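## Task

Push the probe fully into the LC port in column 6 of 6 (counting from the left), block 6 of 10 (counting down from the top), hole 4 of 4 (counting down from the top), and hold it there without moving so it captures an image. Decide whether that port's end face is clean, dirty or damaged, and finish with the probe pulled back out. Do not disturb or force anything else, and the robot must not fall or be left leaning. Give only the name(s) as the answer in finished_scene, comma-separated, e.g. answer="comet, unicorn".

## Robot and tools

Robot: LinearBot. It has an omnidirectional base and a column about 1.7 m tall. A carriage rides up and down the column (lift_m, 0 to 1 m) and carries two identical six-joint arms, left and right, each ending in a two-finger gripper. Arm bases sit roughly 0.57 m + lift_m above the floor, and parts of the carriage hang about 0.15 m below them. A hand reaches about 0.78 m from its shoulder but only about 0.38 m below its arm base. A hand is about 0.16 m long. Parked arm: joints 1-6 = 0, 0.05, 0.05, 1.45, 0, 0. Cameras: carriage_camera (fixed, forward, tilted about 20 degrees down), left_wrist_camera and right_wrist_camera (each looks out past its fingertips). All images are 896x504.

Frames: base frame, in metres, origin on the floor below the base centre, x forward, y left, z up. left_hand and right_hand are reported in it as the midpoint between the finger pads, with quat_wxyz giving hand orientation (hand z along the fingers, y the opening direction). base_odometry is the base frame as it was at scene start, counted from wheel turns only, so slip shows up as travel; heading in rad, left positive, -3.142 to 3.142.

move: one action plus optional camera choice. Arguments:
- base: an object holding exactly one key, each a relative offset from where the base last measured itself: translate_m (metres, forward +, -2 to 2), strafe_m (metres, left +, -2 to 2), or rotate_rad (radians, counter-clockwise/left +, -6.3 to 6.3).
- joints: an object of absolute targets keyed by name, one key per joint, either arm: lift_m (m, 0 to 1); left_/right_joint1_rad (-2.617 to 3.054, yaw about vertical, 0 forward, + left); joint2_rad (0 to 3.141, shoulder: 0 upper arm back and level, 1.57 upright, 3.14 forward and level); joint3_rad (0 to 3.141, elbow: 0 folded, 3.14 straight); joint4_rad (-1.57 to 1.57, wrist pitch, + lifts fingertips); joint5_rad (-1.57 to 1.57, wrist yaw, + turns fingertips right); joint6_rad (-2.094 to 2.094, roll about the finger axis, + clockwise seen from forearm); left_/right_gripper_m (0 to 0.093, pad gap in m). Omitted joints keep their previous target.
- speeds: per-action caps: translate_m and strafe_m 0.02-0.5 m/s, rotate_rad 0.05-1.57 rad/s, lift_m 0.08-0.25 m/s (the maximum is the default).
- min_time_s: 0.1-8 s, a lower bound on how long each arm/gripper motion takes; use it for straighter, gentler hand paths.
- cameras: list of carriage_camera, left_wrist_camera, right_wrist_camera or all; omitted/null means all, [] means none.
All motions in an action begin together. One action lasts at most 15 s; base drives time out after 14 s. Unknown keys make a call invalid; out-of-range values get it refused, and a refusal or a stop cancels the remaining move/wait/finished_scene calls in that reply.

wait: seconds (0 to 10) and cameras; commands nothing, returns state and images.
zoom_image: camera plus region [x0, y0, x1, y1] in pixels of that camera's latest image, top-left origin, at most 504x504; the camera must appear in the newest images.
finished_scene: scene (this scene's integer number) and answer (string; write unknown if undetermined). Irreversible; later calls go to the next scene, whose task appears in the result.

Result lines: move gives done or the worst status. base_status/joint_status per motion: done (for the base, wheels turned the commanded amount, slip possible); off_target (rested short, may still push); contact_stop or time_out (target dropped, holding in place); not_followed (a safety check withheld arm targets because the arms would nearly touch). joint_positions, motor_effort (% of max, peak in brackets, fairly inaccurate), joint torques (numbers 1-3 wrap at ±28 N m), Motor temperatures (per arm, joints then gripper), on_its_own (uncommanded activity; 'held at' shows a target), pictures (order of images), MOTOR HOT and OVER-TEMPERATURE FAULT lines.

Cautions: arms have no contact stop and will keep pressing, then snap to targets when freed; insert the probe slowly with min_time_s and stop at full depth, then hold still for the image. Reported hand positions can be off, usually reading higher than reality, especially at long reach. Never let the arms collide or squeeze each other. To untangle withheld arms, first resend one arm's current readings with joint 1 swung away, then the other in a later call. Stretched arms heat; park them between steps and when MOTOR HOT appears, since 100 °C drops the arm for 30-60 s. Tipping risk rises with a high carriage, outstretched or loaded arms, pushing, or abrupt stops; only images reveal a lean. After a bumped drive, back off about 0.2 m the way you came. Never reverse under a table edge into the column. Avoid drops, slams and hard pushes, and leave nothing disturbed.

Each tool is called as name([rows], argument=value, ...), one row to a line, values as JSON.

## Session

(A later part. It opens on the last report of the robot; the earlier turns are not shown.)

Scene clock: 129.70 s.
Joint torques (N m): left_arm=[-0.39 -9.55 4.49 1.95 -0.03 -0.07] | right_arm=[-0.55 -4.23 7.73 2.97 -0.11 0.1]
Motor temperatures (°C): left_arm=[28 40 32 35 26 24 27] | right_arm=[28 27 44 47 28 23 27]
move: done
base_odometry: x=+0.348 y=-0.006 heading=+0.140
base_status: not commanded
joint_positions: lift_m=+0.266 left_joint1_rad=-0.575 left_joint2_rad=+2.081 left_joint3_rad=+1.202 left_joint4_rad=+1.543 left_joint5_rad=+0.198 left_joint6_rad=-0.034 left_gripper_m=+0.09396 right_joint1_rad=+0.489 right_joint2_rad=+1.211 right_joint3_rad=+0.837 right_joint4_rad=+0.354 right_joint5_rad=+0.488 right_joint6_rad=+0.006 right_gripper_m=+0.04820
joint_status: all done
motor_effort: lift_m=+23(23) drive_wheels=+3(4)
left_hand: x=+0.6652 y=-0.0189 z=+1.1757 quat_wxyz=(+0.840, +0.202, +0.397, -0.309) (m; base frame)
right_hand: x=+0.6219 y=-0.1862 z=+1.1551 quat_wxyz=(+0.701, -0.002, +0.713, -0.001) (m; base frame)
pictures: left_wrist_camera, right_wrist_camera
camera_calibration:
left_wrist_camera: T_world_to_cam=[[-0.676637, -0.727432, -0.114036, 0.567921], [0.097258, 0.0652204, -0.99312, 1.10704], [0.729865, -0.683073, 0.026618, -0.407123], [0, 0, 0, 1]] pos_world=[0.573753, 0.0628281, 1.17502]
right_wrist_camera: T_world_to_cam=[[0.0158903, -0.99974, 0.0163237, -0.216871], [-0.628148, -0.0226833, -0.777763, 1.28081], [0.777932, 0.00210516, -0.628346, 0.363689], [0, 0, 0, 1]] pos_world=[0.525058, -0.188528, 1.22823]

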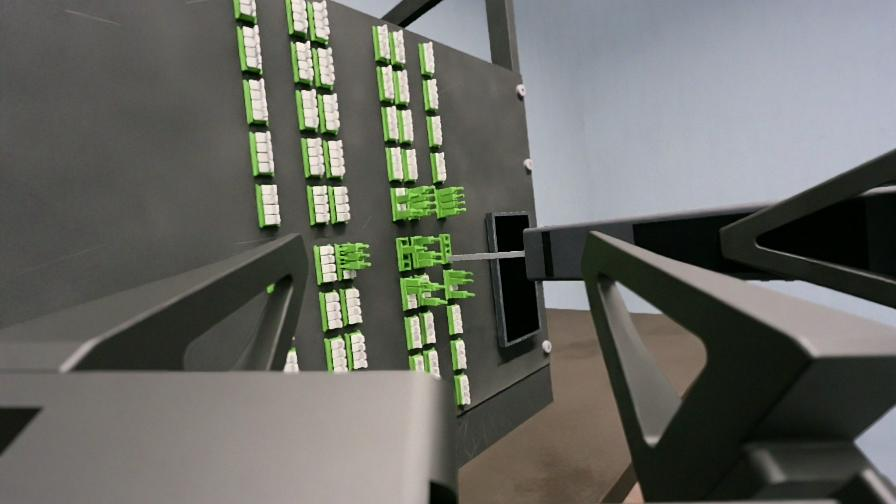

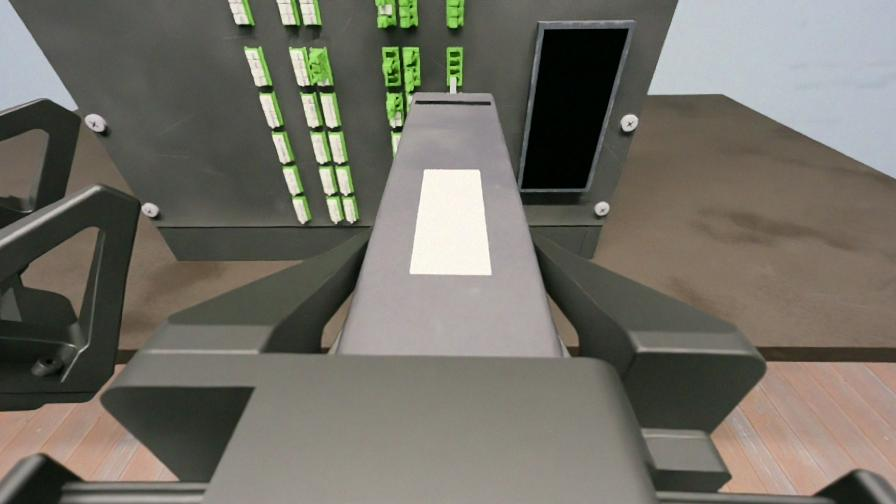

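move(joints={"lift_m":0.2653}, cameras=["left_wrist_camera","right_wrist_camera"])

zoom_image(camera="right_wrist_camera", region=[440, 70, 464, 94])

zoom_image(camera="left_wrist_camera", region=[435, 245, 465, 275])

move(joints={"lift_m":0.2646}, cameras=["left_wrist_camera","right_wrist_camera"])

zoom_image(camera="right_wrist_camera", region=[440, 70, 464, 94])

zoom_image(camera="left_wrist_camera", region=[435, 245, 465, 275])

Scene clock: 130.57 s.
Joint torques (N m): left_arm=[-0.39 -9.57 4.45 1.95 -0.04 -0.06] | right_arm=[-0.49 -4.31 7.77 2.96 -0.14 0.09]
Motor temperatures (°C): left_arm=[28 40 32 35 26 24 27] | right_arm=[28 27 44 47 28 23 27]
move: done
base_odometry: x=+0.348 y=-0.006 heading=+0.140
base_status: not commanded
joint_positions: lift_m=+0.266 left_joint1_rad=-0.575 left_joint2_rad=+2.081 left_joint3_rad=+1.202 left_joint4_rad=+1.542 left_joint5_rad=+0.198 left_joint6_rad=-0.034 left_gripper_m=+0.09396 right_joint1_rad=+0.489 right_joint2_rad=+1.211 right_joint3_rad=+0.837 right_joint4_rad=+0.356 right_joint5_rad=+0.488 right_joint6_rad=+0.006 right_gripper_m=+0.04820
joint_status: all done
motor_effort: lift_m=+20(21) drive_wheels=+3(4)
left_hand: x=+0.6653 y=-0.0189 z=+1.1749 quat_wxyz=(+0.840, +0.202, +0.397, -0.309) (m; base frame)
right_hand: x=+0.6219 y=-0.1862 z=+1.1548 quat_wxyz=(+0.701, -0.002, +0.713, -0.001) (m; base frame)
pictures: left_wrist_camera, right_wrist_camera
camera_calibration:
left_wrist_camera: T_world_to_cam=[[-0.676715, -0.727378, -0.113924, 0.567818], [0.0965992, 0.0656803, -0.993154, 1.10672], [0.729881, -0.683087, 0.0258173, -0.406243], [0, 0, 0, 1]] pos_world=[0.573852, 0.062829, 1.17432]
right_wrist_camera: T_world_to_cam=[[0.0158686, -0.999751, 0.0157037, -0.216188], [-0.627093, -0.022184, -0.778629, 1.28096], [0.778783, 0.00250804, -0.627289, 0.361777], [0, 0, 0, 1]] pos_world=[0.524965, -0.188625, 1.22772]

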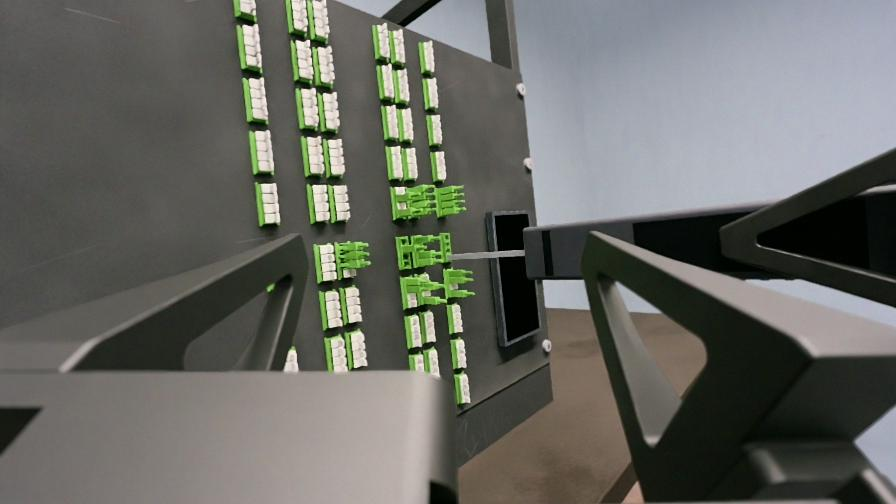

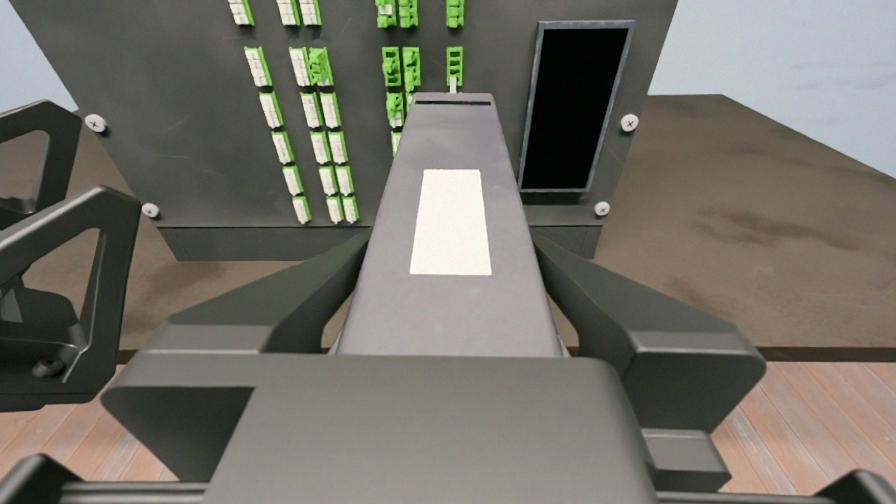

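Scaled by 21.000 from the camera's 896x504 image, which has a finer 1280x720 frame.

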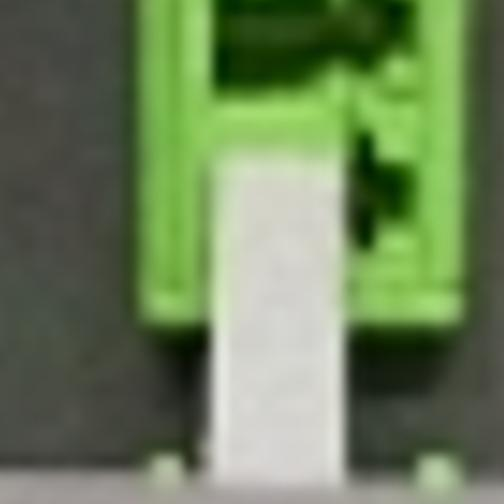

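Scaled by 16.800 from the camera's 896x504 image, which has a finer 1280x720 frame.

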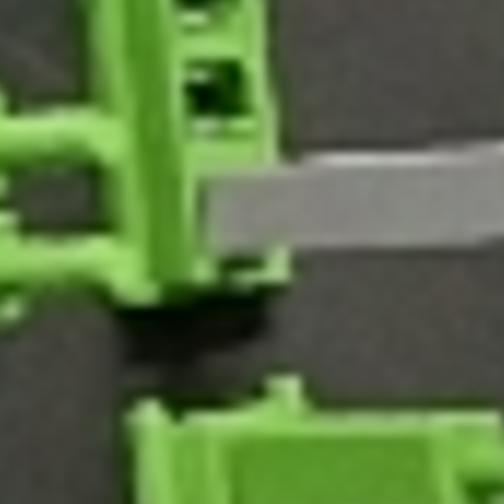

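Scene clock: 130.87 s.
Joint torques (N m): left_arm=[-0.38 -9.62 4.48 1.94 -0.04 -0.08] | right_arm=[-0.32 -4.3 7.68 2.96 -0.11 0.09]
Motor temperatures (°C): left_arm=[28 40 32 35 26 24 27] | right_arm=[28 27 44 47 28 23 27]
move: done
base_odometry: x=+0.348 y=-0.006 heading=+0.140
base_status: not commanded
joint_positions: lift_m=+0.265 left_joint1_rad=-0.575 left_joint2_rad=+2.081 left_joint3_rad=+1.202 left_joint4_rad=+1.542 left_joint5_rad=+0.198 left_joint6_rad=-0.034 left_gripper_m=+0.09396 right_joint1_rad=+0.489 right_joint2_rad=+1.211 right_joint3_rad=+0.837 right_joint4_rad=+0.357 right_joint5_rad=+0.488 right_joint6_rad=+0.006 right_gripper_m=+0.04820
joint_status: all done
motor_effort: lift_m=+20(23) drive_wheels=+3(4)
left_hand: x=+0.6653 y=-0.0189 z=+1.1742 quat_wxyz=(+0.840, +0.202, +0.397, -0.309) (m; base frame)
right_hand: x=+0.6219 y=-0.1862 z=+1.1544 quat_wxyz=(+0.702, -0.001, +0.713, +0.000) (m; base frame)
pictures: left_wrist_camera, right_wrist_camera
camera_calibration:
left_wrist_camera: T_world_to_cam=[[-0.676715, -0.727378, -0.113924, 0.567738], [0.0965992, 0.0656803, -0.993154, 1.10602], [0.729881, -0.683087, 0.0258173, -0.406225], [0, 0, 0, 1]] pos_world=[0.573852, 0.062829, 1.17362]
right_wrist_camera: T_world_to_cam=[[0.015917, -0.999758, 0.0151583, -0.215533], [-0.626327, -0.0217868, -0.779256, 1.28095], [0.779398, 0.00290937, -0.626523, 0.360349], [0, 0, 0, 1]] pos_world=[0.52487, -0.188622, 1.22722]

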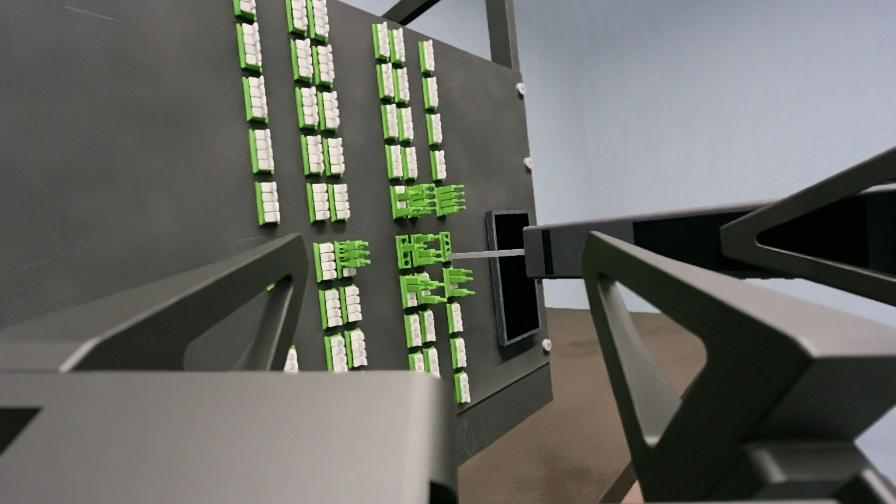

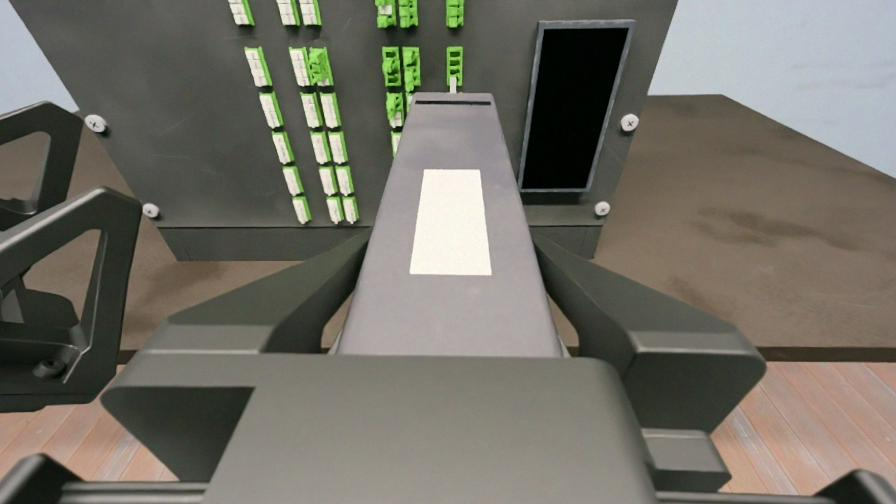

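Scaled by 21.000 from the camera's 896x504 image, which has a finer 1280x720 frame.

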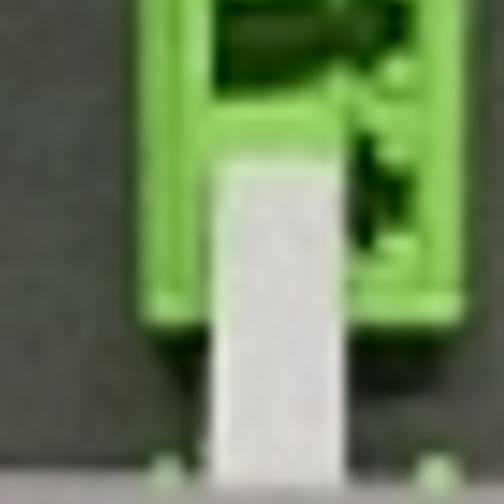

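Scaled by 16.800 from the camera's 896x504 image, which has a finer 1280x720 frame.

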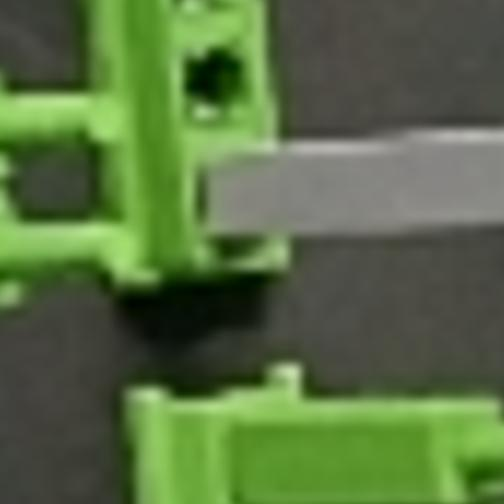

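move(base={"translate_m":0.003}, speeds={"translate_m":0.02}, cameras=["left_wrist_camera","right_wrist_camera"])

zoom_image(camera="right_wrist_camera", region=[440, 70, 464, 94])

zoom_image(camera="left_wrist_camera", region=[435, 245, 465, 275])

Scene clock: 131.90 s.
Joint torques (N m): left_arm=[-0.36 -9.57 4.46 1.95 -0.04 -0.06] | right_arm=[-1.03 -3.3 7.91 3.05 -0.17 0.09]
Motor temperatures (°C): left_arm=[28 40 32 35 26 24 27] | right_arm=[28 27 44 47 28 23 27]
move: done
base_odometry: x=+0.351 y=-0.006 heading=+0.139
base_status: done
joint_positions: lift_m=+0.265 left_joint1_rad=-0.575 left_joint2_rad=+2.081 left_joint3_rad=+1.202 left_joint4_rad=+1.542 left_joint5_rad=+0.198 left_joint6_rad=-0.034 left_gripper_m=+0.09396 right_joint1_rad=+0.494 right_joint2_rad=+1.201 right_joint3_rad=+0.835 right_joint4_rad=+0.347 right_joint5_rad=+0.492 right_joint6_rad=+0.006 right_gripper_m=+0.04820
joint_status: not commanded
motor_effort: lift_m=+19(22) drive_wheels=+3(7)
left_hand: x=+0.6653 y=-0.0189 z=+1.1742 quat_wxyz=(+0.840, +0.202, +0.397, -0.309) (m; base frame)
right_hand: x=+0.6192 y=-0.1861 z=+1.1555 quat_wxyz=(+0.701, -0.002, +0.713, +0.000) (m; base frame)
pictures: left_wrist_camera, right_wrist_camera
camera_calibration:
left_wrist_camera: T_world_to_cam=[[-0.676715, -0.727378, -0.113924, 0.567738], [0.0965992, 0.0656803, -0.993154, 1.10602], [0.729881, -0.683087, 0.0258173, -0.406225], [0, 0, 0, 1]] pos_world=[0.573852, 0.062829, 1.17362]
right_wrist_camera: T_world_to_cam=[[0.0162381, -0.999747, 0.0155391, -0.216146], [-0.626817, -0.0222866, -0.778848, 1.27992], [0.778998, 0.00290685, -0.62702, 0.36395], [0, 0, 0, 1]] pos_world=[0.522268, -0.188624, 1.22842]

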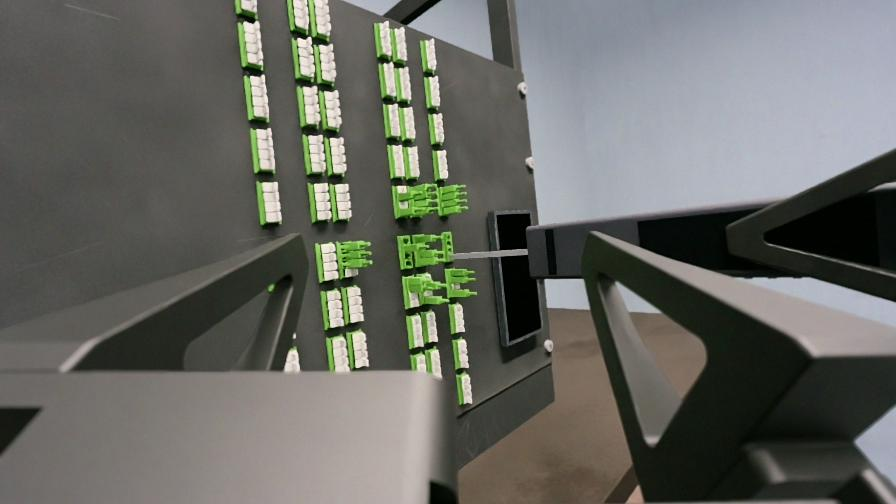

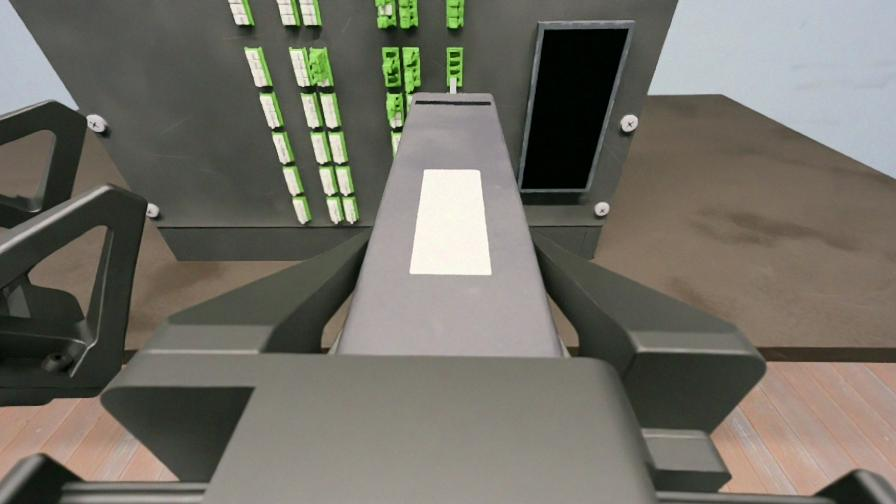

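Scaled by 21.000 from the camera's 896x504 image, which has a finer 1280x720 frame.

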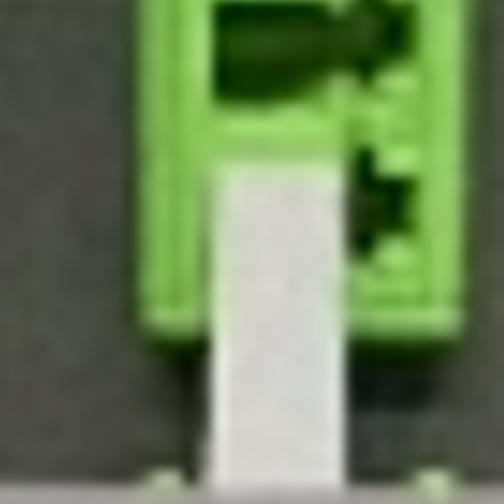

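Scaled by 16.800 from the camera's 896x504 image, which has a finer 1280x720 frame.

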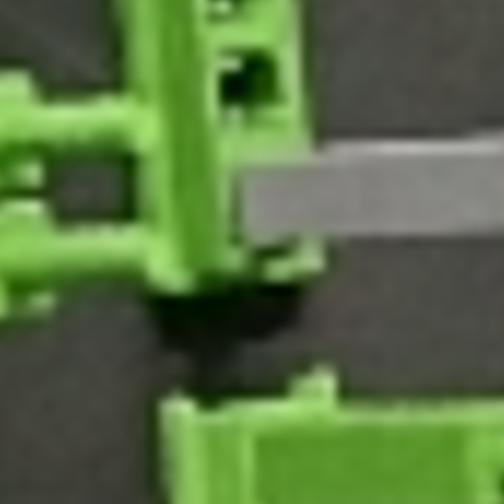

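move(base={"translate_m":-0.007}, speeds={"translate_m":0.03}, cameras=["left_wrist_camera","right_wrist_camera"])

zoom_image(camera="right_wrist_camera", region=[440, 70, 464, 94])

zoom_image(camera="left_wrist_camera", region=[435, 245, 465, 275])

Scene clock: 133.80 s.
Joint torques (N m): left_arm=[-0.39 -9.57 4.45 1.95 -0.04 -0.07] | right_arm=[-0.65 -4.14 7.71 3.04 -0.12 0.09]
Motor temperatures (°C): left_arm=[28 41 32 35 26 24 27] | right_arm=[28 27 44 47 28 23 27]
move: done
base_odometry: x=+0.344 y=-0.007 heading=+0.140
base_status: done
joint_positions: lift_m=+0.265 left_joint1_rad=-0.575 left_joint2_rad=+2.081 left_joint3_rad=+1.202 left_joint4_rad=+1.542 left_joint5_rad=+0.198 left_joint6_rad=-0.034 left_gripper_m=+0.09396 right_joint1_rad=+0.492 right_joint2_rad=+1.209 right_joint3_rad=+0.835 right_joint4_rad=+0.350 right_joint5_rad=+0.489 right_joint6_rad=+0.006 right_gripper_m=+0.04820
joint_status: not commanded
motor_effort: lift_m=+18(23) drive_wheels=-1(4)
left_hand: x=+0.6653 y=-0.0189 z=+1.1742 quat_wxyz=(+0.840, +0.202, +0.397, -0.309) (m; base frame)
right_hand: x=+0.6211 y=-0.1857 z=+1.1530 quat_wxyz=(+0.700, -0.003, +0.714, -0.001) (m; base frame)
pictures: left_wrist_camera, right_wrist_camera
camera_calibration:
left_wrist_camera: T_world_to_cam=[[-0.676715, -0.727378, -0.113924, 0.567738], [0.0965992, 0.0656803, -0.993154, 1.10602], [0.729881, -0.683087, 0.0258173, -0.406225], [0, 0, 0, 1]] pos_world=[0.573852, 0.062829, 1.17362]
right_wrist_camera: T_world_to_cam=[[0.0175374, -0.999685, 0.0179422, -0.219279], [-0.630478, -0.0249845, -0.775805, 1.27735], [0.776009, 0.00229341, -0.630717, 0.366927], [0, 0, 0, 1]] pos_world=[0.524447, -0.188138, 1.22634]

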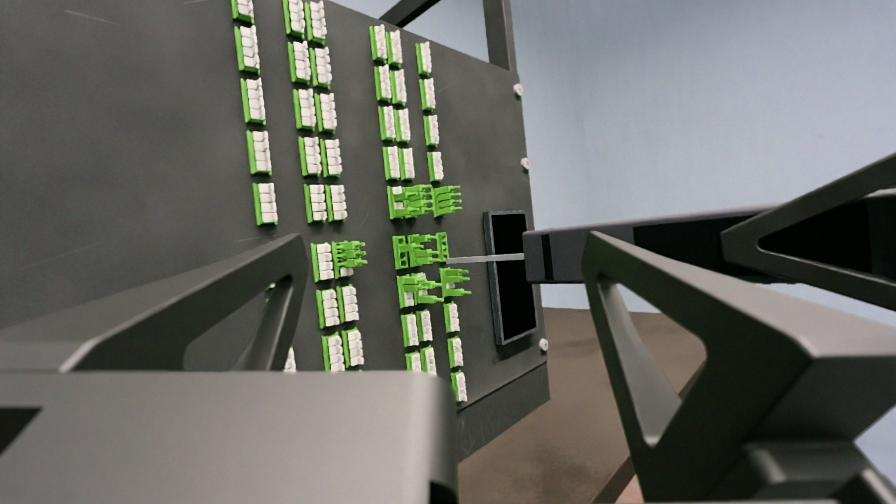

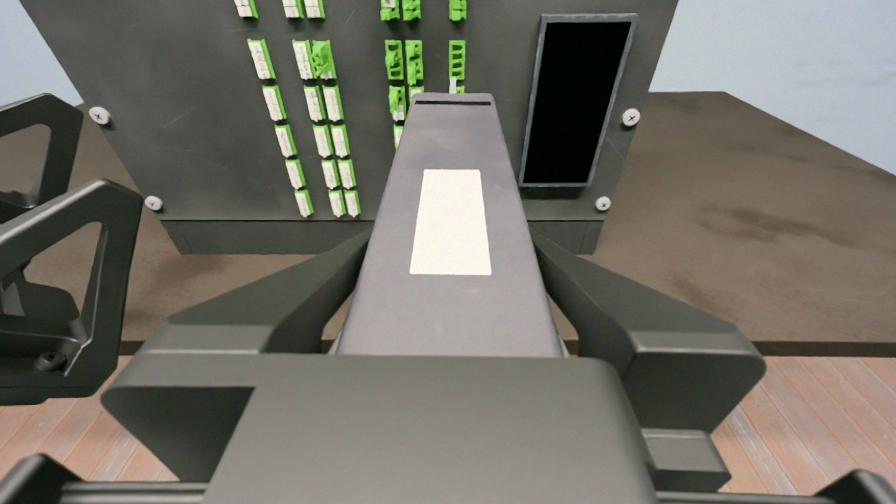

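Scaled by 21.000 from the camera's 896x504 image, which has a finer 1280x720 frame.

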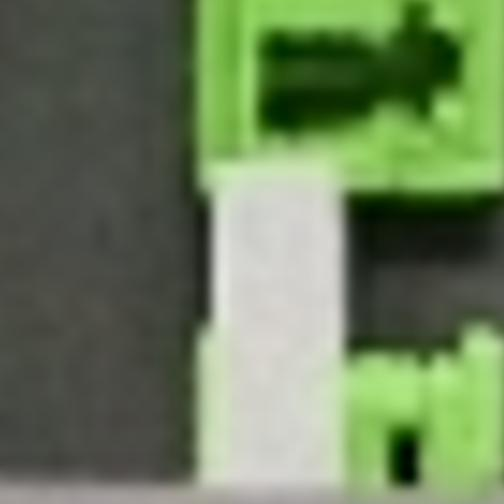

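Scaled by 16.800 from the camera's 896x504 image, which has a finer 1280x720 frame.

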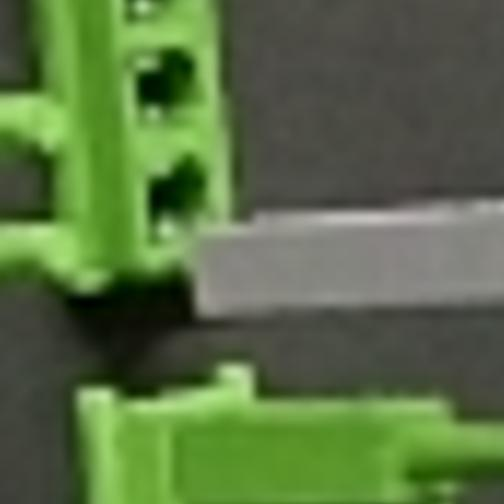

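move(base={"strafe_m":-0.0012}, speeds={"strafe_m":0.02}, joints={"lift_m":0.2673}, cameras=["left_wrist_camera","right_wrist_camera"])

zoom_image(camera="right_wrist_camera", region=[440, 70, 464, 94])

zoom_image(camera="left_wrist_camera", region=[435, 245, 465, 275])

Scene clock: 134.63 s.
Joint torques (N m): left_arm=[-0.29 -9.59 4.48 1.9 -0.04 -0.07] | right_arm=[-0.4 -4.26 7.72 2.99 -0.05 0.09]
Motor temperatures (°C): left_arm=[28 41 32 35 26 24 27] | right_arm=[28 27 43 47 28 23 27]
move: done
base_odometry: x=+0.344 y=-0.008 heading=+0.140
base_status: done
joint_positions: lift_m=+0.267 left_joint1_rad=-0.576 left_joint2_rad=+2.081 left_joint3_rad=+1.201 left_joint4_rad=+1.544 left_joint5_rad=+0.198 left_joint6_rad=-0.034 left_gripper_m=+0.09396 right_joint1_rad=+0.490 right_joint2_rad=+1.211 right_joint3_rad=+0.835 right_joint4_rad=+0.354 right_joint5_rad=+0.485 right_joint6_rad=+0.006 right_gripper_m=+0.04820
joint_status: all done
motor_effort: lift_m=+26(26) drive_wheels=-1(2)
left_hand: x=+0.6645 y=-0.0194 z=+1.1767 quat_wxyz=(+0.840, +0.202, +0.396, -0.310) (m; base frame)
right_hand: x=+0.6216 y=-0.1853 z=+1.1552 quat_wxyz=(+0.700, -0.004, +0.714, +0.000) (m; base frame)
pictures: left_wrist_camera, right_wrist_camera
camera_calibration:
left_wrist_camera: T_world_to_cam=[[-0.677664, -0.726456, -0.114161, 0.568068], [0.0982447, 0.0644139, -0.993075, 1.10744], [0.728779, -0.684188, 0.0277194, -0.407656], [0, 0, 0, 1]] pos_world=[0.573251, 0.0624283, 1.17592]
right_wrist_camera: T_world_to_cam=[[0.0197287, -0.999657, 0.017213, -0.219472], [-0.629363, -0.0257944, -0.776684, 1.27958], [0.776861, 0.00448971, -0.629656, 0.36659], [0, 0, 0, 1]] pos_world=[0.52486, -0.188036, 1.22843]

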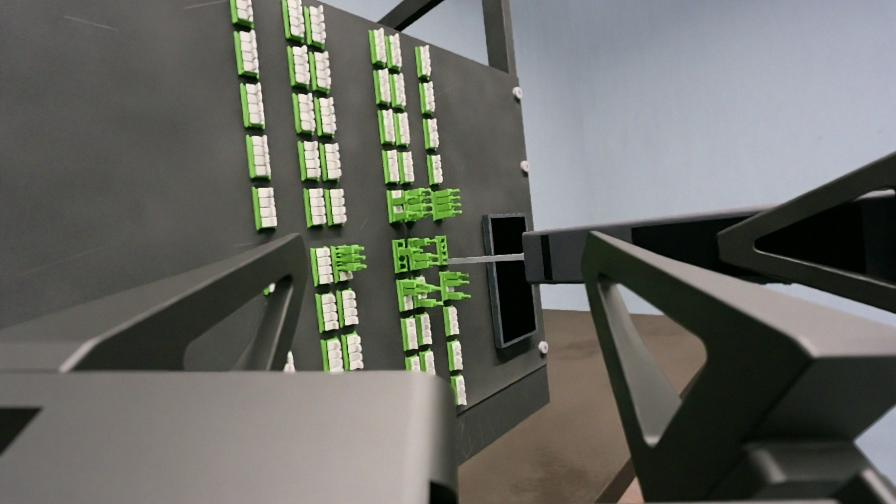

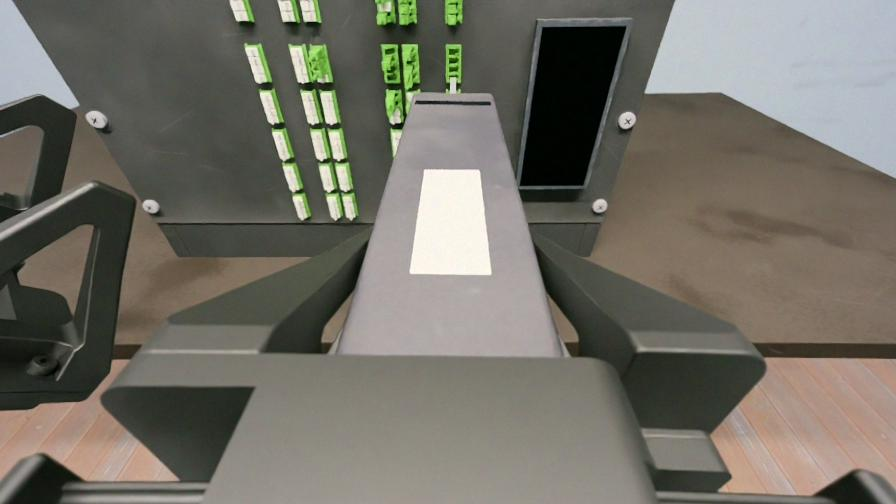

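Scaled by 21.000 from the camera's 896x504 image, which has a finer 1280x720 frame.

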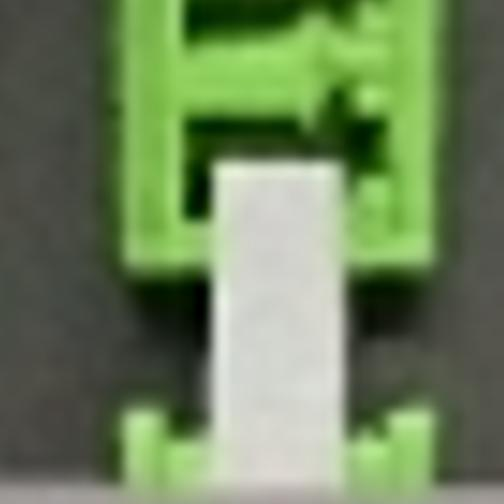

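Scaled by 16.800 from the camera's 896x504 image, which has a finer 1280x720 frame.

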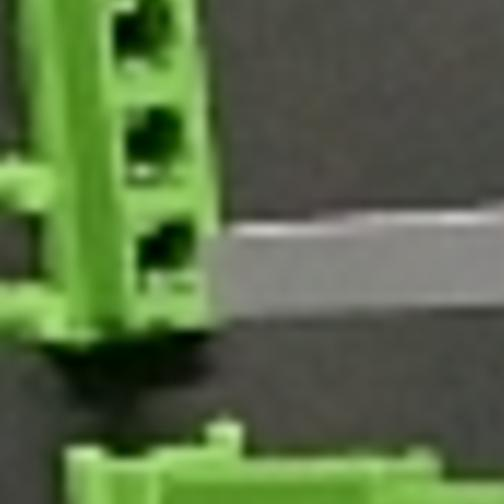

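move(base={"strafe_m":0.0008}, speeds={"strafe_m":0.02}, joints={"lift_m":0.2678}, cameras=["left_wrist_camera","right_wrist_camera"])

zoom_image(camera="right_wrist_camera", region=[440, 70, 464, 94])

zoom_image(camera="left_wrist_camera", region=[435, 245, 465, 275])

Scene clock: 135.43 s.
Joint torques (N m): left_arm=[-0.29 -9.57 4.51 1.9 -0.03 -0.07] | right_arm=[-0.59 -4.25 7.69 2.99 -0.07 0.09]
Motor temperatures (°C): left_arm=[28 41 32 35 26 24 27] | right_arm=[28 27 43 47 28 23 27]
move: done
base_odometry: x=+0.344 y=-0.007 heading=+0.140
base_status: done
joint_positions: lift_m=+0.267 left_joint1_rad=-0.576 left_joint2_rad=+2.081 left_joint3_rad=+1.201 left_joint4_rad=+1.544 left_joint5_rad=+0.198 left_joint6_rad=-0.034 left_gripper_m=+0.09396 right_joint1_rad=+0.490 right_joint2_rad=+1.211 right_joint3_rad=+0.835 right_joint4_rad=+0.354 right_joint5_rad=+0.484 right_joint6_rad=+0.006 right_gripper_m=+0.04820
joint_status: all done
motor_effort: lift_m=+24(28) drive_wheels=+2(2)
left_hand: x=+0.6645 y=-0.0194 z=+1.1771 quat_wxyz=(+0.840, +0.202, +0.396, -0.310) (m; base frame)
right_hand: x=+0.6216 y=-0.1851 z=+1.1557 quat_wxyz=(+0.700, -0.004, +0.714, +0.001) (m; base frame)
pictures: left_wrist_camera, right_wrist_camera
camera_calibration:
left_wrist_camera: T_world_to_cam=[[-0.677664, -0.726456, -0.114161, 0.568113], [0.0982447, 0.0644139, -0.993075, 1.10784], [0.728779, -0.684188, 0.0277194, -0.407667], [0, 0, 0, 1]] pos_world=[0.573251, 0.0624283, 1.17632]
right_wrist_camera: T_world_to_cam=[[0.0213162, -0.999629, 0.0169682, -0.219908], [-0.629097, -0.026602, -0.776871, 1.27991], [0.777034, 0.00588531, -0.629431, 0.366794], [0, 0, 0, 1]] pos_world=[0.524866, -0.187937, 1.22893]

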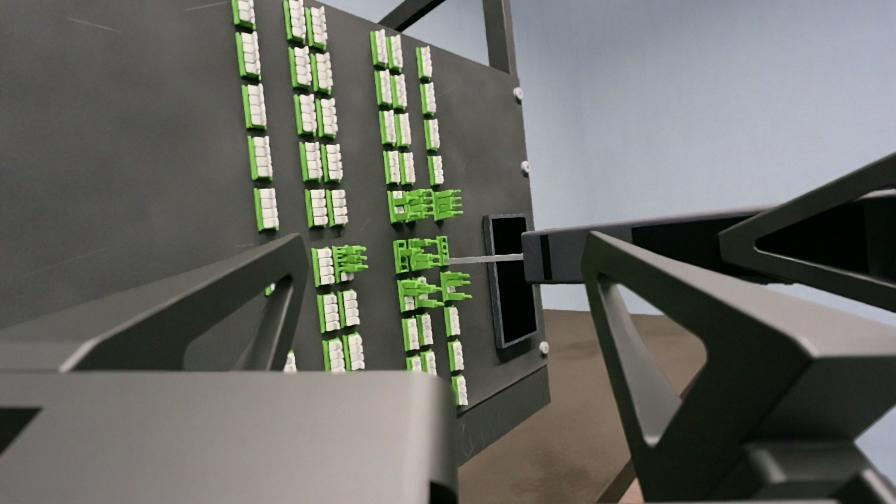

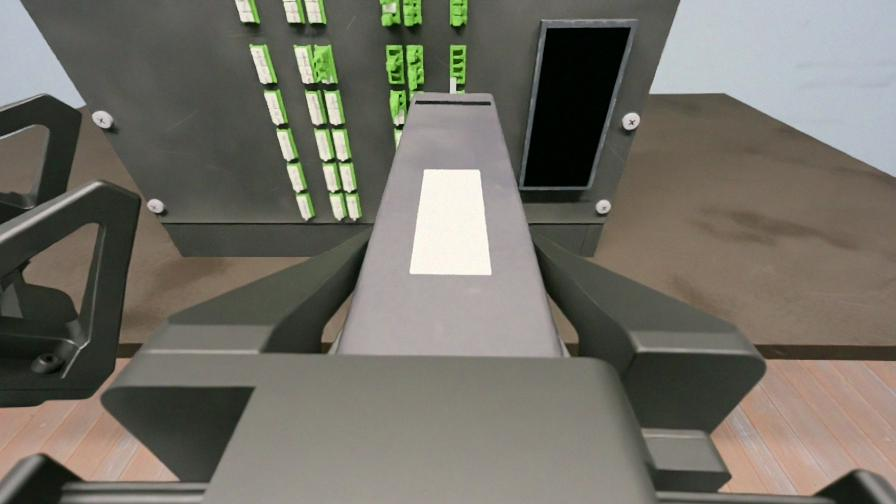

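Scaled by 21.000 from the camera's 896x504 image, which has a finer 1280x720 frame.

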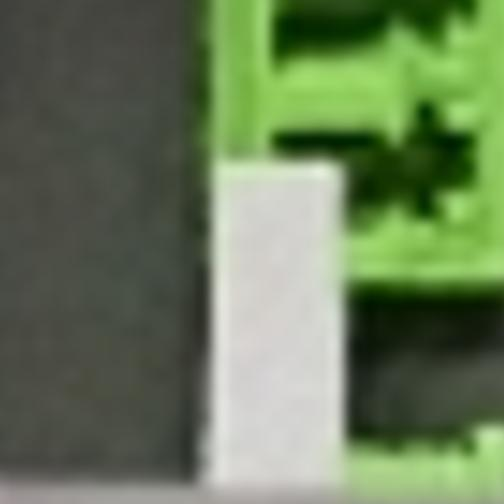

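Scaled by 16.800 from the camera's 896x504 image, which has a finer 1280x720 frame.

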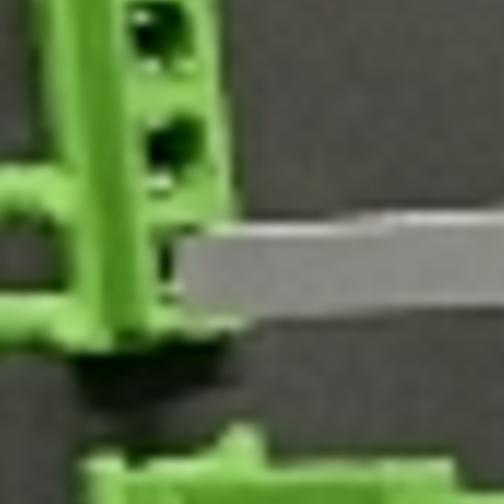

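move(base={"strafe_m":-0.0006}, speeds={"strafe_m":0.02}, joints={"right_joint5_rad":0.4955}, cameras=["left_wrist_camera","right_wrist_camera"])

zoom_image(camera="right_wrist_camera", region=[440, 70, 464, 94])

zoom_image(camera="left_wrist_camera", region=[435, 245, 465, 275])

Scene clock: 136.17 s.
Joint torques (N m): left_arm=[-0.31 -9.55 4.49 1.92 -0.04 -0.07] | right_arm=[-0.57 -4.33 7.87 2.99 -0.01 0.09]
Motor temperatures (°C): left_arm=[28 41 32 36 26 24 27] | right_arm=[28 27 43 47 28 23 27]
move: done
base_odometry: x=+0.344 y=-0.008 heading=+0.140
base_status: done
joint_positions: lift_m=+0.267 left_joint1_rad=-0.576 left_joint2_rad=+2.081 left_joint3_rad=+1.201 left_joint4_rad=+1.544 left_joint5_rad=+0.198 left_joint6_rad=-0.034 left_gripper_m=+0.09396 right_joint1_rad=+0.490 right_joint2_rad=+1.211 right_joint3_rad=+0.835 right_joint4_rad=+0.354 right_joint5_rad=+0.488 right_joint6_rad=+0.006 right_gripper_m=+0.04820
joint_status: all done
motor_effort: lift_m=+23(27) drive_wheels=-1(1)
left_hand: x=+0.6645 y=-0.0194 z=+1.1771 quat_wxyz=(+0.840, +0.202, +0.396, -0.310) (m; base frame)
right_hand: x=+0.6216 y=-0.1859 z=+1.1557 quat_wxyz=(+0.700, -0.002, +0.714, -0.001) (m; base frame)
pictures: left_wrist_camera, right_wrist_camera
camera_calibration:
left_wrist_camera: T_world_to_cam=[[-0.677664, -0.726456, -0.114161, 0.568113], [0.0982447, 0.0644139, -0.993075, 1.10784], [0.728779, -0.684188, 0.0277194, -0.407667], [0, 0, 0, 1]] pos_world=[0.573251, 0.0624283, 1.17632]
right_wrist_camera: T_world_to_cam=[[0.0166796, -0.999715, 0.0170971, -0.217944], [-0.62923, -0.023784, -0.776855, 1.28048], [0.77704, 0.00219968, -0.629447, 0.36613], [0, 0, 0, 1]] pos_world=[0.524853, -0.188233, 1.22893]

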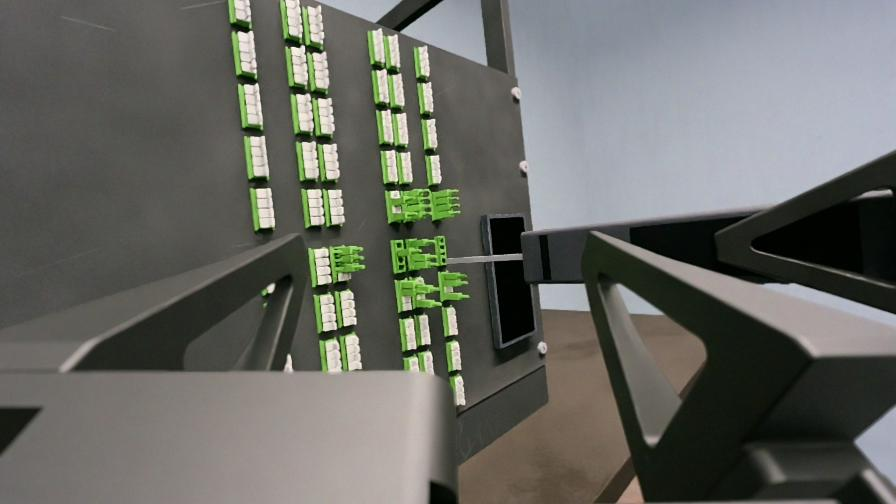

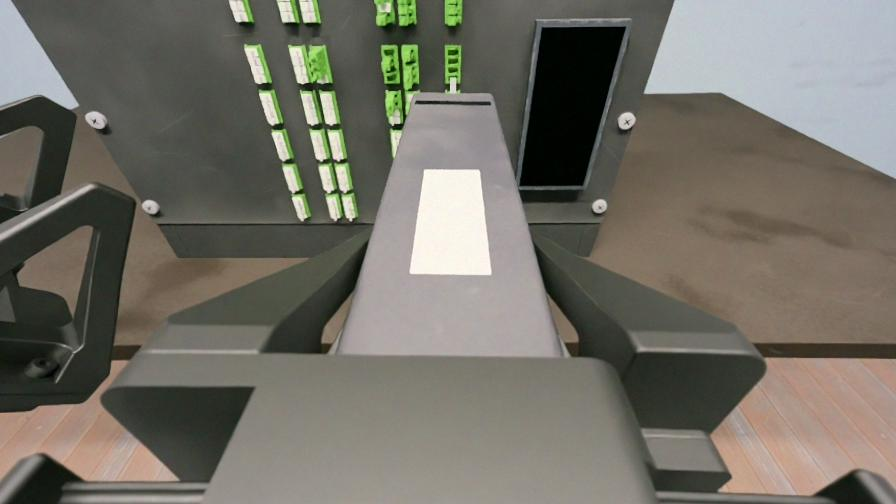

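Scaled by 21.000 from the camera's 896x504 image, which has a finer 1280x720 frame.

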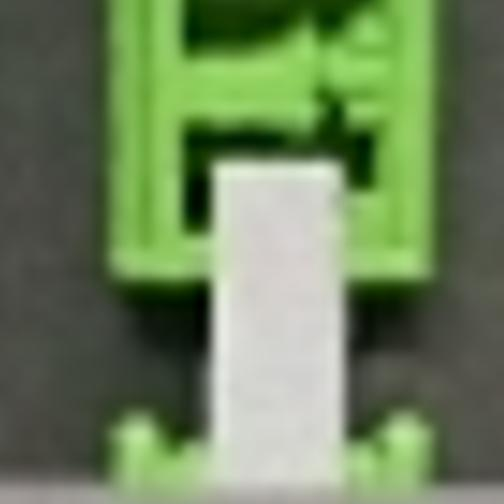

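Scaled by 16.800 from the camera's 896x504 image, which has a finer 1280x720 frame.

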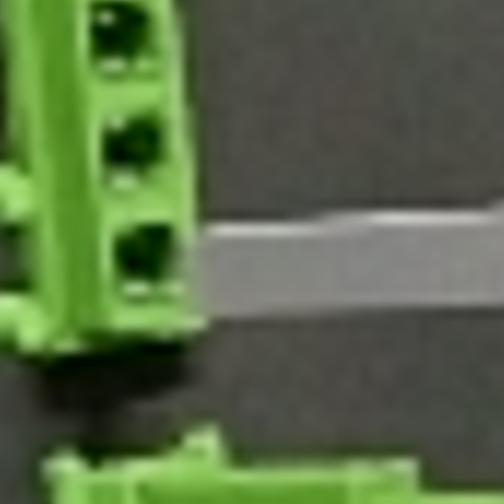

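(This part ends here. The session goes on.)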